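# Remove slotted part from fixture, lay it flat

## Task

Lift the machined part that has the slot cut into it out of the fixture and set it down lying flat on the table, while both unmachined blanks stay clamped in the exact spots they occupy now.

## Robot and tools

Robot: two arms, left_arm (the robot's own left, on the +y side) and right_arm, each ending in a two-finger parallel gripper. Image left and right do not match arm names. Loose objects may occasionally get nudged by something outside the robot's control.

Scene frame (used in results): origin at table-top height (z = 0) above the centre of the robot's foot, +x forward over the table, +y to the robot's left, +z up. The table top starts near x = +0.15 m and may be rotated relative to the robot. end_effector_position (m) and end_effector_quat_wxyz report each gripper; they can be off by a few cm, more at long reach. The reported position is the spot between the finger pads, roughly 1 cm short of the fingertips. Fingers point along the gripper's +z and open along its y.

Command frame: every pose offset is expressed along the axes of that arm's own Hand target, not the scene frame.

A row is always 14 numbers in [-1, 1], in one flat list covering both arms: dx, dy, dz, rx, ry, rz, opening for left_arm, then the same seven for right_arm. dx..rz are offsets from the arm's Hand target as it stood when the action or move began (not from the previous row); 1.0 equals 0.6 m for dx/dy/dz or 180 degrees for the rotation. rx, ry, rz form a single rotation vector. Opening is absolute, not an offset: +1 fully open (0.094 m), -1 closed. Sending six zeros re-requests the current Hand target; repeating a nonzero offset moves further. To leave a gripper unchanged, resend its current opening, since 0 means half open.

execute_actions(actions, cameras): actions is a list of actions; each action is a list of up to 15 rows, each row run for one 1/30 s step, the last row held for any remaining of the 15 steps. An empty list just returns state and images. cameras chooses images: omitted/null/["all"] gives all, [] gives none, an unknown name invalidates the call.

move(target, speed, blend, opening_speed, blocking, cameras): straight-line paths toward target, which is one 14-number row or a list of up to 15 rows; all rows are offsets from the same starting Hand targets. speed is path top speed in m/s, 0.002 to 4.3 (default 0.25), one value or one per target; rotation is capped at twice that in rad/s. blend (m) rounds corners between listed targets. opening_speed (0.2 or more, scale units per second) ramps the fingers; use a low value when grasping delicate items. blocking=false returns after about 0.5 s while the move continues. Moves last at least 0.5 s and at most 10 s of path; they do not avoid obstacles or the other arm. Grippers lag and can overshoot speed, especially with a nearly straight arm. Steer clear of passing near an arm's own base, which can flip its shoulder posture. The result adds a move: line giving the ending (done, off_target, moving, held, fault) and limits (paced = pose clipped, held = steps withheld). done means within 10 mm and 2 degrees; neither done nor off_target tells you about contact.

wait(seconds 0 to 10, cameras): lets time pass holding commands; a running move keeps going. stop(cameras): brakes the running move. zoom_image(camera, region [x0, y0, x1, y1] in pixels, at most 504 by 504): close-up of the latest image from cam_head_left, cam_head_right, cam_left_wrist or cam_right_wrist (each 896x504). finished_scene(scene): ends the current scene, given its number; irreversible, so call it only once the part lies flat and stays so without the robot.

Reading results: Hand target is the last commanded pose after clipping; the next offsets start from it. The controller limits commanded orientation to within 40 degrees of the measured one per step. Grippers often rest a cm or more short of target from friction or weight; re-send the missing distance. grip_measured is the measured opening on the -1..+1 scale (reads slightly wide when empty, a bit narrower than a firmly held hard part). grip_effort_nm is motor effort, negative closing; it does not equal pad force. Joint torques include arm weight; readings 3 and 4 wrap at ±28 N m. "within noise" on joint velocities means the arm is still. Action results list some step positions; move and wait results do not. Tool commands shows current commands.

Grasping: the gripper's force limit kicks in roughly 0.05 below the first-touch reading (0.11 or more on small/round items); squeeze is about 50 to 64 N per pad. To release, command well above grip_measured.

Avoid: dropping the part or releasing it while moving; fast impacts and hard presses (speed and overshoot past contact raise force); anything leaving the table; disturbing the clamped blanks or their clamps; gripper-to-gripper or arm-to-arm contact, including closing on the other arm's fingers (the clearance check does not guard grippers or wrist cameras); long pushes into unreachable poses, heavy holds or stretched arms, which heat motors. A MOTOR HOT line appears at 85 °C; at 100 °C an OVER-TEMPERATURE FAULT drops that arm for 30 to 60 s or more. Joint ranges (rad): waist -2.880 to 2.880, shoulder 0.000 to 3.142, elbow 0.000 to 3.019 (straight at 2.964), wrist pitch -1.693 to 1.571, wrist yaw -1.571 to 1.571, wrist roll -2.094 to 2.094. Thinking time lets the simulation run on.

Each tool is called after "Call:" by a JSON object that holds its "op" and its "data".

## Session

Call:
{"op": "execute_actions", "data": {"actions": [], "cameras": ["cam_head_left","cam_head_right"]}}

Scene clock: 0.00 s.
left_arm: end_effector_position=(+0.5927, -0.0895, +0.3651) grip_measured=+1.000 grip_effort_nm=n/a end_effector_quat_wxyz=(+0.005, +0.473, -0.881, +0.022) | right_arm: end_effector_position=(+0.1492, -0.4735, +0.1341) grip_measured=+1.000 grip_effort_nm=n/a end_effector_quat_wxyz=(-0.195, +0.175, -0.937, -0.231)
Joint positions: left_arm=[0.528 1.964 2.047 -1.45 -0.249 -1.607 0.094] | right_arm=[0.694 1.698 0.663 -0.831 -0.666 -1.84 0.094]
Joint velocities: within noise
Joint torques (N m): no reading
Motor temperatures (°C): left_arm=[27 28 32 26 27 29 27] | right_arm=[26 27 31 28 26 25 27]
Heat: left arm: hottest elbow 32 °C; right arm: hottest elbow 31 °C.
Hand target: left_arm +0.5991, -0.0913, +0.3678; -0.002, -0.476, +0.879, -0.028 | right_arm +0.1506, -0.4775, +0.1354; +0.195, -0.176, +0.938, +0.227
Tool commands: left_gripper/opening=+1.0 right_gripper/opening=+1.0
Images, in order (width x height): cam_head_left 896x504, cam_head_right 896x504.

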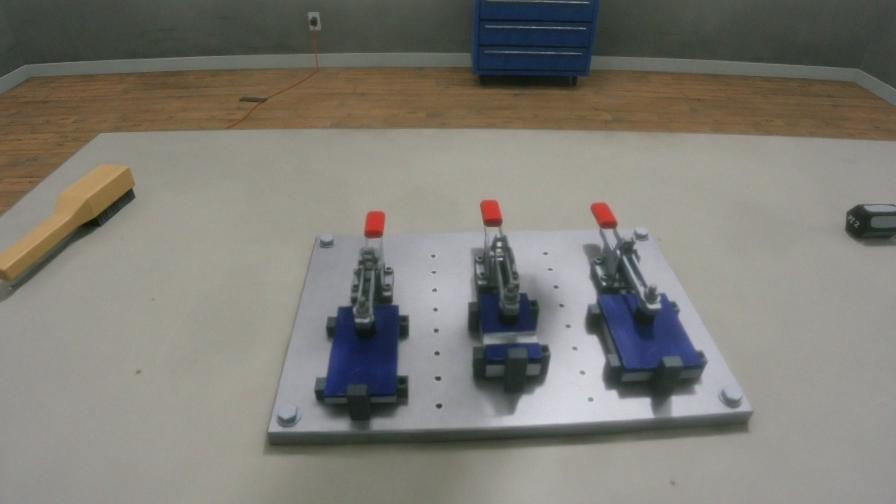

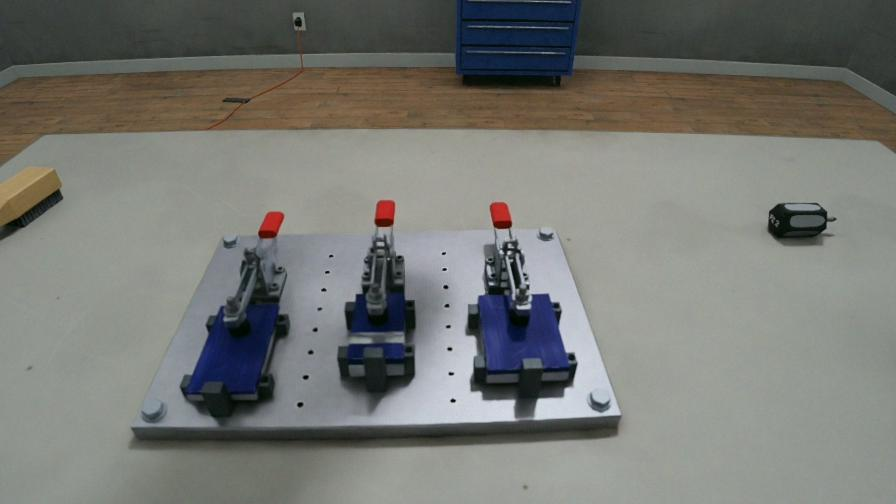

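Call:
{"op": "move", "data": {"target": [[-0.3295,0.6932,0.0742,0,0,0,1.0,-0.4447,0.2228,0.2070,0.1579,0.0321,0.0776,0.1],[-0.3295,0.6932,0.0742,0,0,0,1.0,-0.7237,0.3767,0.6185,0.1579,0.0321,0.0776,0.1]], "speed": [0.35,0.3], "blend": [0.02,0], "cameras": ["cam_right_wrist"]}}

Scene clock: 69.77 s.
left_arm: end_effector_position=(+0.3633, +0.2938, +0.3005) grip_measured=+1.000 grip_effort_nm=-0.012 end_effector_quat_wxyz=(+0.004, +0.473, -0.880, +0.029) | right_arm: end_effector_position=(+0.5247, -0.0095, +0.1010) grip_measured=+0.103 grip_effort_nm=-0.149 end_effector_quat_wxyz=(-0.149, +0.024, -0.989, +0.000)
Joint positions: left_arm=[1.231 1.055 0.811 -1.006 -0.05 -0.92 0.094] | right_arm=[2.463 1.924 1.161 -0.312 0.37 0.34 0.052]
Joint velocities: within noise
Joint torques (N m): left_arm=[1.9 -10.87 6.53 0.72 0.07 0.06] | right_arm=[6.07 -16.03 9.54 1.01 0.2 -0.01]
Motor temperatures (°C): left_arm=[28 36 40 26 28 29 27] | right_arm=[27 28 32 28 27 25 27]
Heat: left arm: hottest elbow 40 °C; right arm: hottest elbow 32 °C.
Hand target: left_arm +0.3603, +0.2985, +0.2974; -0.002, -0.476, +0.879, -0.028 | right_arm +0.5362, -0.0002, +0.1050; +0.157, -0.020, +0.987, +0.003
Off the commanded pose: left_arm 0.007 m, 0 deg | right_arm 0.015 m, 1 deg.
move: off_target (right_arm)
Images, in order (width x height): cam_right_wrist 896x504.

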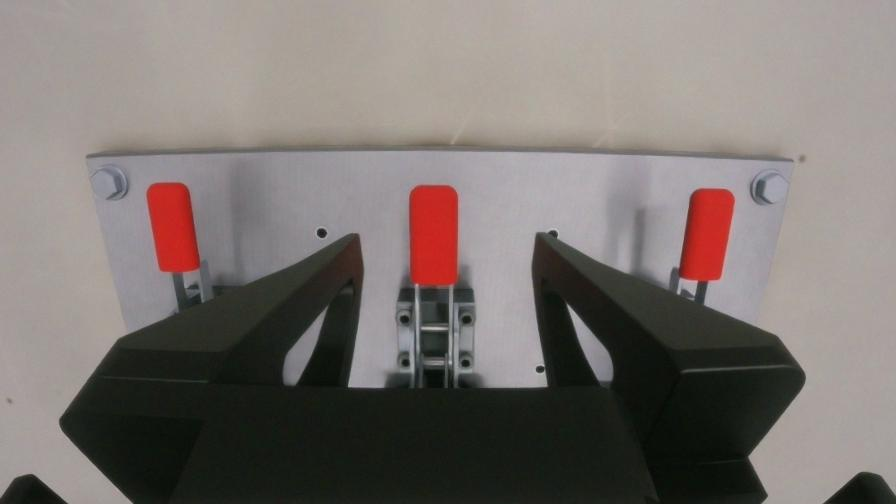

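Call:
{"op": "move", "data": {"target": [[0,0,0,0,0,0,1.0,0.0405,0.0055,0.0867,0,0,0,0.1],[0,0,0,0,0,0,1.0,0.0405,0.0055,0.0867,0,0,0,-0.9],[0,0,0,0,0,0,1.0,0.0355,0.0055,0.0497,0,0,0,-0.9],[0,0,0,0,0,0,1.0,0.0459,0.0055,0.0035,0,0,0,-0.9],[0,0,0,0,0,0,1.0,0.0674,0.0055,-0.0167,0,0,0,-0.9],[0,0,0,0,0,0,1.0,0.0985,0.0055,-0.0233,0,0,0,-0.9],[0,0,0,0,0,0,1.0,0.1268,0.0055,-0.0255,0,0,0,-0.9],[0,0,0,0,0,0,1.0,0.1088,0.0055,0.0084,0,0,0,-0.9],[0,0,0,0,0,0,1.0,0.1088,0.0055,0.0084,0,0,0,0.28],[0,0,0,0,0,0,1.0,0.0640,0.0055,-0.1295,0,0,0,0.28],[0,0,0,0,0,0,1.0,0.1972,0.0088,-0.1482,0,0,0,0.28],[0,0,0,0,0,0,1.0,0.2152,0.0088,-0.0928,0,0,0,0.28]], "speed": [0.15,0.1,0.08,0.08,0.08,0.08,0.08,0.1,0.1,0.15,0.25,0.2], "blend": [0,0,0.005,0.005,0.005,0.005,0,0,0,0.01,0.015,0], "opening_speed": 1.0, "cameras": ["cam_right_wrist","cam_head_left","cam_head_right"]}}

Scene clock: 167.37 s.
left_arm: end_effector_position=(+0.3633, +0.2939, +0.3005) grip_measured=+1.000 grip_effort_nm=-0.012 end_effector_quat_wxyz=(+0.005, +0.473, -0.881, +0.029) | right_arm: end_effector_position=(+0.3936, -0.0024, +0.1195) grip_measured=+0.277 grip_effort_nm=0.144 end_effector_quat_wxyz=(-0.152, +0.026, -0.988, -0.001)
Joint positions: left_arm=[1.231 1.055 0.811 -1.006 -0.049 -0.919 0.094] | right_arm=[2.627 1.777 0.832 -0.186 0.443 0.493 0.06]
Joint velocities: within noise
Joint torques (N m): left_arm=[1.85 -10.87 6.53 0.72 0.06 0.05] | right_arm=[5.54 -12.57 5.46 1.87 0.26 0.02]
Motor temperatures (°C): left_arm=[27 33 41 26 27 29 27] | right_arm=[27 32 40 28 27 25 28]
Heat: left arm: hottest elbow 41 °C; right arm: hottest elbow 40 °C.
Hand target: left_arm +0.3602, +0.2985, +0.2974; -0.002, -0.476, +0.879, -0.028 | right_arm +0.3959, -0.0005, +0.1180; +0.157, -0.020, +0.987, +0.003
Off the commanded pose: left_arm 0.006 m, 0 deg | right_arm 0.003 m, 1 deg.
move: done; target 2's new opening was sent with right_arm's hand 0.020 m and 2 deg from that target; target 9's new opening was sent with right_arm's hand 0.011 m and 1 deg from that target
Images, in order (width x height): cam_head_left 896x504, cam_head_right 896x504, cam_right_wrist 896x504.

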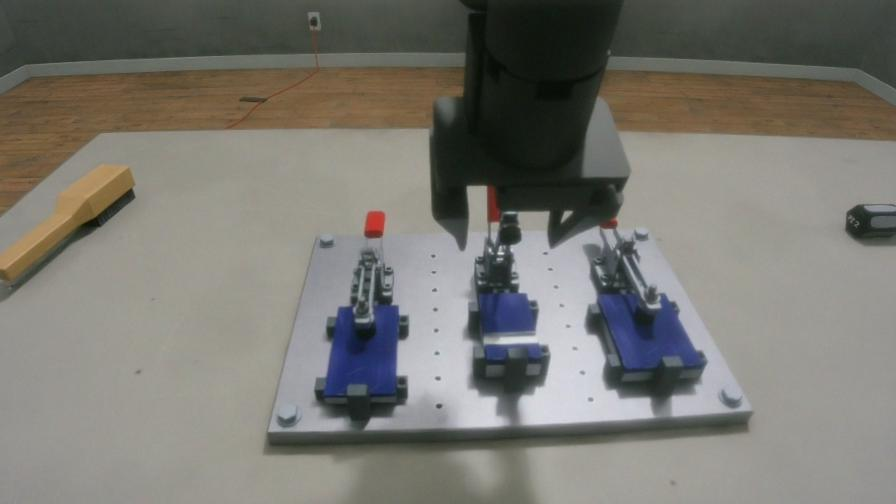

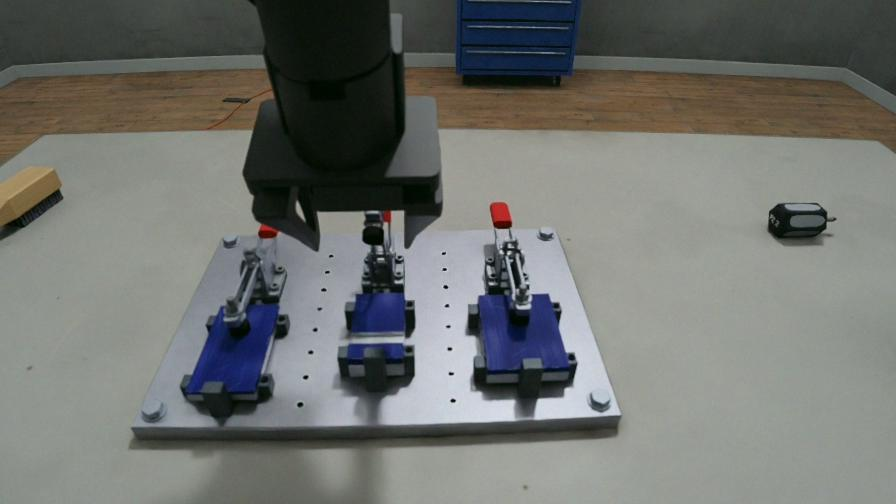

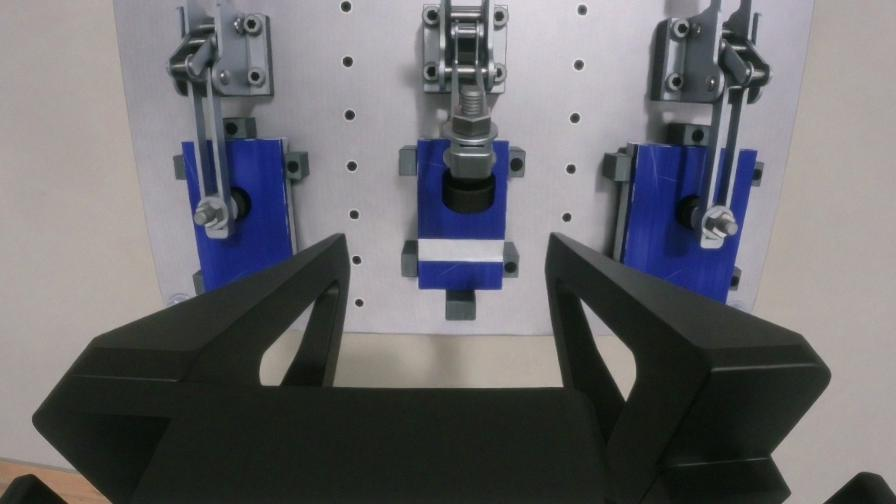

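Call:
{"op": "move", "data": {"target": [0,0,0,0,0,0,1.0,0.0204,-0.0098,0.1220,0,0,0,0.22], "speed": 0.12, "cameras": ["cam_right_wrist"]}}

Scene clock: 209.83 s.
left_arm: end_effector_position=(+0.3633, +0.2939, +0.3005) grip_measured=+1.000 grip_effort_nm=-0.007 end_effector_quat_wxyz=(+0.005, +0.473, -0.881, +0.029) | right_arm: end_effector_position=(+0.3947, -0.0088, +0.0454) grip_measured=+0.223 grip_effort_nm=-0.144 end_effector_quat_wxyz=(-0.148, +0.024, -0.989, +0.002)
Joint positions: left_arm=[1.231 1.055 0.811 -1.006 -0.049 -0.919 0.094] | right_arm=[2.567 1.973 0.855 0 0.418 0.441 0.057]
Joint velocities: within noise
Joint torques (N m): left_arm=[1.9 -10.87 6.53 0.72 0.06 0.05] | right_arm=[4.66 -14.15 5.46 1.73 -0.04 -0.13]
Motor temperatures (°C): left_arm=[27 33 41 26 27 29 27] | right_arm=[27 30 35 28 27 25 27]
Heat: left arm: hottest elbow 41 °C; right arm: hottest elbow 35 °C.
Hand target: left_arm +0.3602, +0.2985, +0.2974; -0.002, -0.476, +0.879, -0.028 | right_arm +0.4072, -0.0061, +0.0445; +0.157, -0.020, +0.987, +0.003
Off the commanded pose: left_arm 0.006 m, 0 deg | right_arm 0.013 m, 1 deg.
move: off_target (right_arm)
Images, in order (width x height): cam_right_wrist 896x504.

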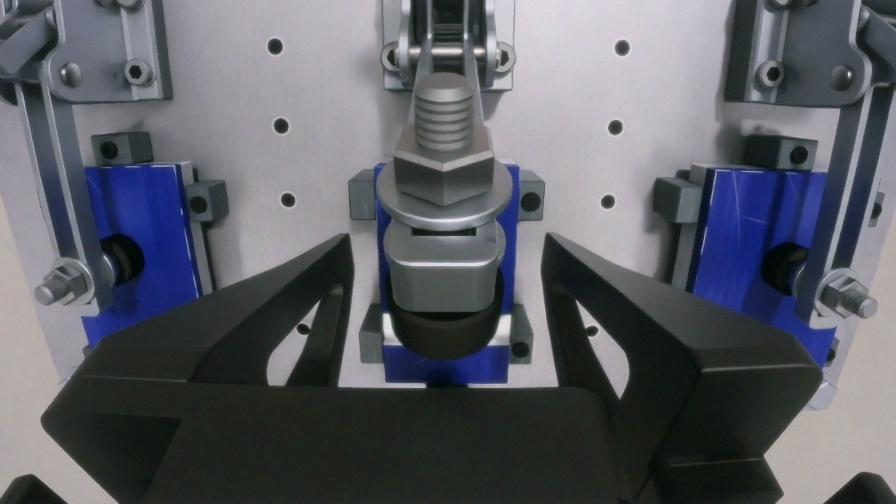

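Call:
{"op": "move", "data": {"target": [[0,0,0,0,0,0,1.0,0,0,0,0,0,0,0.22],[0,0,0,0,0,0,1.0,0,0,0,0,0,0,-0.4],[0,0,0,0,0,0,1.0,-0.0283,0,-0.0872,0,0,0,-0.4],[0,0,0,0,0,0,1.0,-0.0283,0,-0.0872,0,0,0,-0.42],[0,0,0,0,0,0,1.0,0.0003,0,-0.1022,0,0,0,-0.42],[0,0,0,0,0,0,1.0,0.0288,0,-0.1811,0,0,0,-0.42],[0,0,0,0,0,0,1.0,0.0965,-0.4378,-0.2031,0,0,0,-0.42],[0,0,0,0,0,0,1.0,0.1467,-0.4378,-0.0485,0,0,0,-0.42],[0,0,0,0,0,0,1.0,0.1601,-0.4378,-0.0073,0,0,0,-0.42]], "speed": [0.05,0.05,0.07,0.05,0.08,0.15,0.3,0.15,0.06], "blend": [0,0,0,0,0.005,0.02,0.02,0.005,0], "opening_speed": 0.8, "cameras": ["cam_right_wrist","cam_head_left","cam_head_right"]}}

Scene clock: 255.67 s.
left_arm: end_effector_position=(+0.3633, +0.2939, +0.3005) grip_measured=+1.000 grip_effort_nm=-0.017 end_effector_quat_wxyz=(+0.005, +0.473, -0.881, +0.029) | right_arm: end_effector_position=(+0.3232, -0.2686, +0.0233) grip_measured=-0.177 grip_effort_nm=-1.028 end_effector_quat_wxyz=(-0.154, +0.021, -0.988, -0.005)
Joint positions: left_arm=[1.231 1.055 0.811 -1.006 -0.049 -0.919 0.094] | right_arm=[1.9 1.88 0.421 0.502 0.059 -0.144 0.039]
Joint velocities: within noise
Joint torques (N m): left_arm=[1.9 -10.93 6.53 0.7 0.06 0.05] | right_arm=[-0.09 -8.41 0.13 1.99 -0.19 -0.11]
Motor temperatures (°C): left_arm=[27 32 41 26 27 29 27] | right_arm=[27 30 34 28 27 25 28]
Heat: left arm: hottest elbow 41 °C; right arm: hottest elbow 34 °C.
Hand target: left_arm +0.3602, +0.2985, +0.2974; -0.002, -0.476, +0.879, -0.028 | right_arm +0.3252, -0.2723, +0.0190; +0.157, -0.020, +0.987, +0.003
Off the commanded pose: left_arm 0.006 m, 1 deg | right_arm 0.006 m, 0 deg.
move: done; target 2's new opening was sent with right_arm's hand 0.013 m and 1 deg from that target; target 4's new opening was sent with right_arm's hand 0.015 m and 1 deg from that target
Images, in order (width x height): cam_head_left 896x504, cam_head_right 896x504, cam_right_wrist 896x504.

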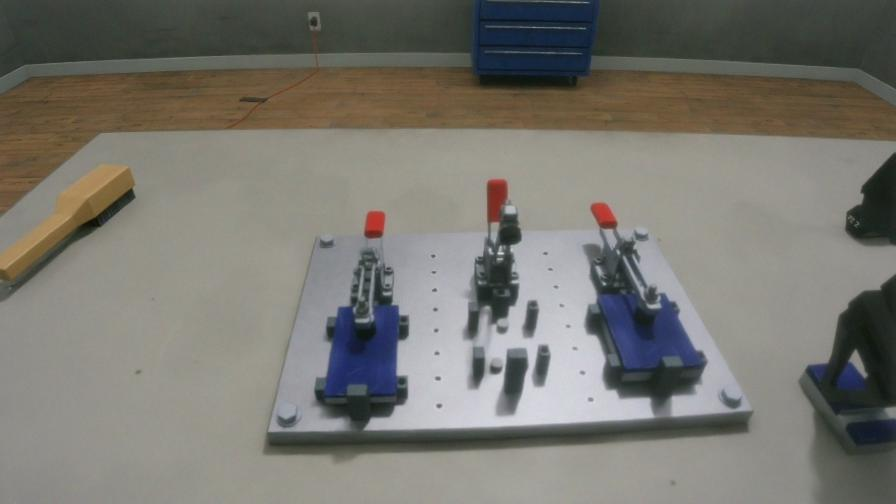

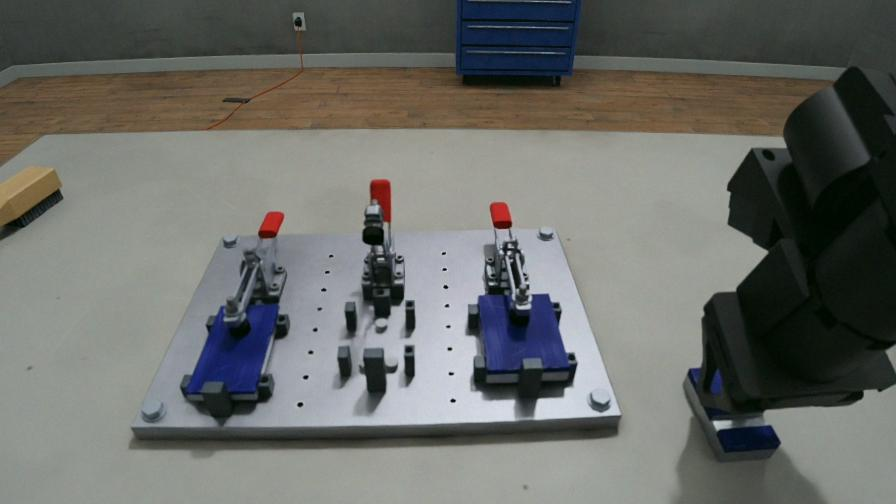

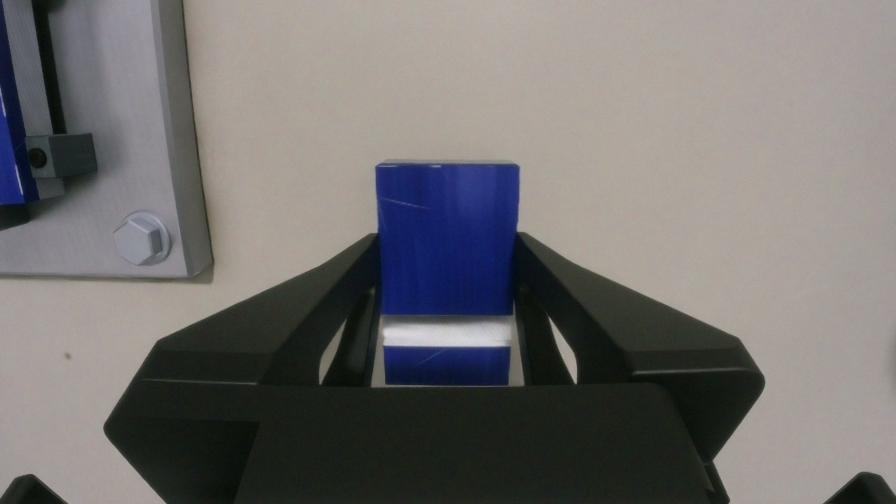

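Call:
{"op": "move", "data": {"target": [[0,0,0,0,0,0,1.0,-0.0016,0,-0.0048,0,0,0,-0.42],[0,0,0,0,0,0,1.0,-0.0016,0,-0.0048,0,0,0,0.1],[0,0,0,0,0,0,1.0,-0.0515,0,-0.1585,0,0,0,0.1]], "speed": [0.05,0.05,0.15], "opening_speed": 1.0, "cameras": ["cam_head_right","cam_right_wrist"]}}

Scene clock: 262.90 s.
left_arm: end_effector_position=(+0.3633, +0.2939, +0.3005) grip_measured=+1.000 grip_effort_nm=-0.007 end_effector_quat_wxyz=(+0.005, +0.473, -0.881, +0.029) | right_arm: end_effector_position=(+0.3216, -0.2755, +0.1144) grip_measured=+0.097 grip_effort_nm=0.139 end_effector_quat_wxyz=(-0.151, +0.020, -0.988, -0.002)
Joint positions: left_arm=[1.231 1.055 0.811 -1.006 -0.049 -0.919 0.094] | right_arm=[1.913 1.431 0.353 0.115 0.073 -0.131 0.052]
Joint velocities: within noise
Joint torques (N m): left_arm=[1.85 -10.87 6.53 0.72 0.06 0.05] | right_arm=[2.96 -10.17 3.02 1.2 0.04 0.1]
Motor temperatures (°C): left_arm=[27 32 41 26 27 29 27] | right_arm=[27 30 34 28 27 25 28]
Heat: left arm: hottest elbow 41 °C; right arm: hottest elbow 34 °C.
Hand target: left_arm +0.3602, +0.2985, +0.2974; -0.002, -0.476, +0.879, -0.028 | right_arm +0.3252, -0.2723, +0.1190; +0.157, -0.020, +0.987, +0.003
Off the commanded pose: left_arm 0.006 m, 0 deg | right_arm 0.007 m, 1 deg.
move: done
Images, in order (width x height): cam_head_right 896x504, cam_right_wrist 896x504.

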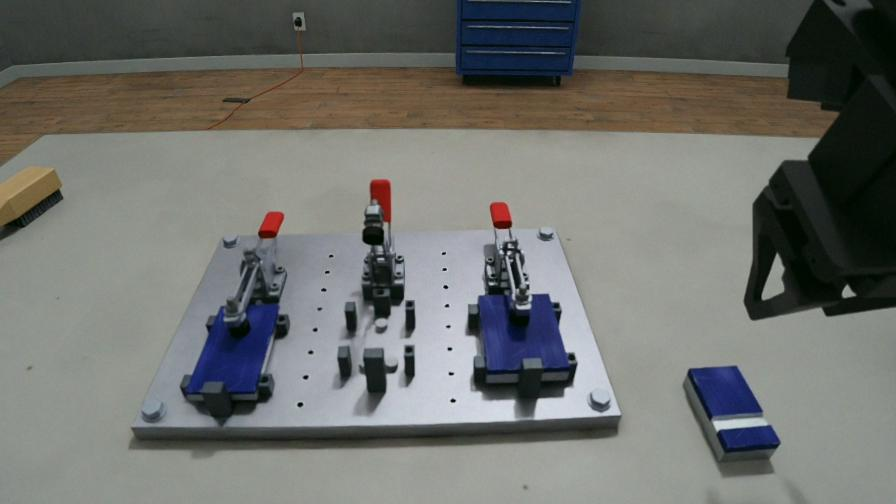

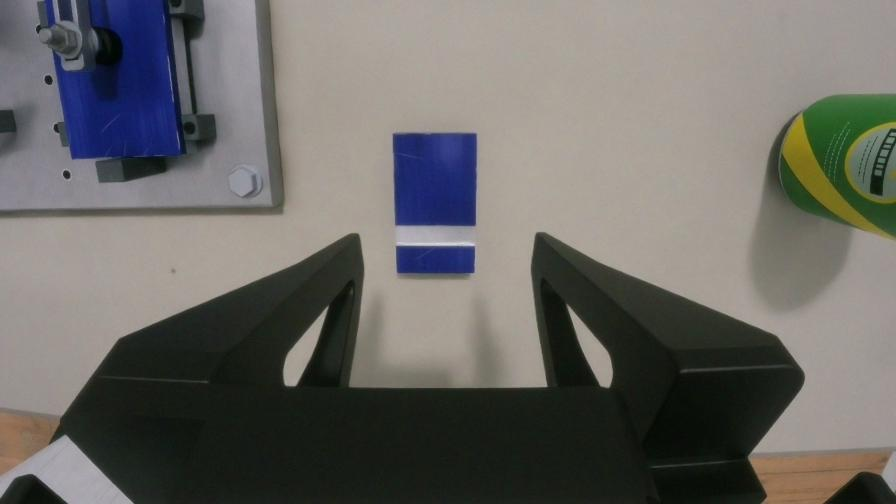

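Call:
{"op": "finished_scene", "data": {"scene": 3}}

The scene is finished: the task was done.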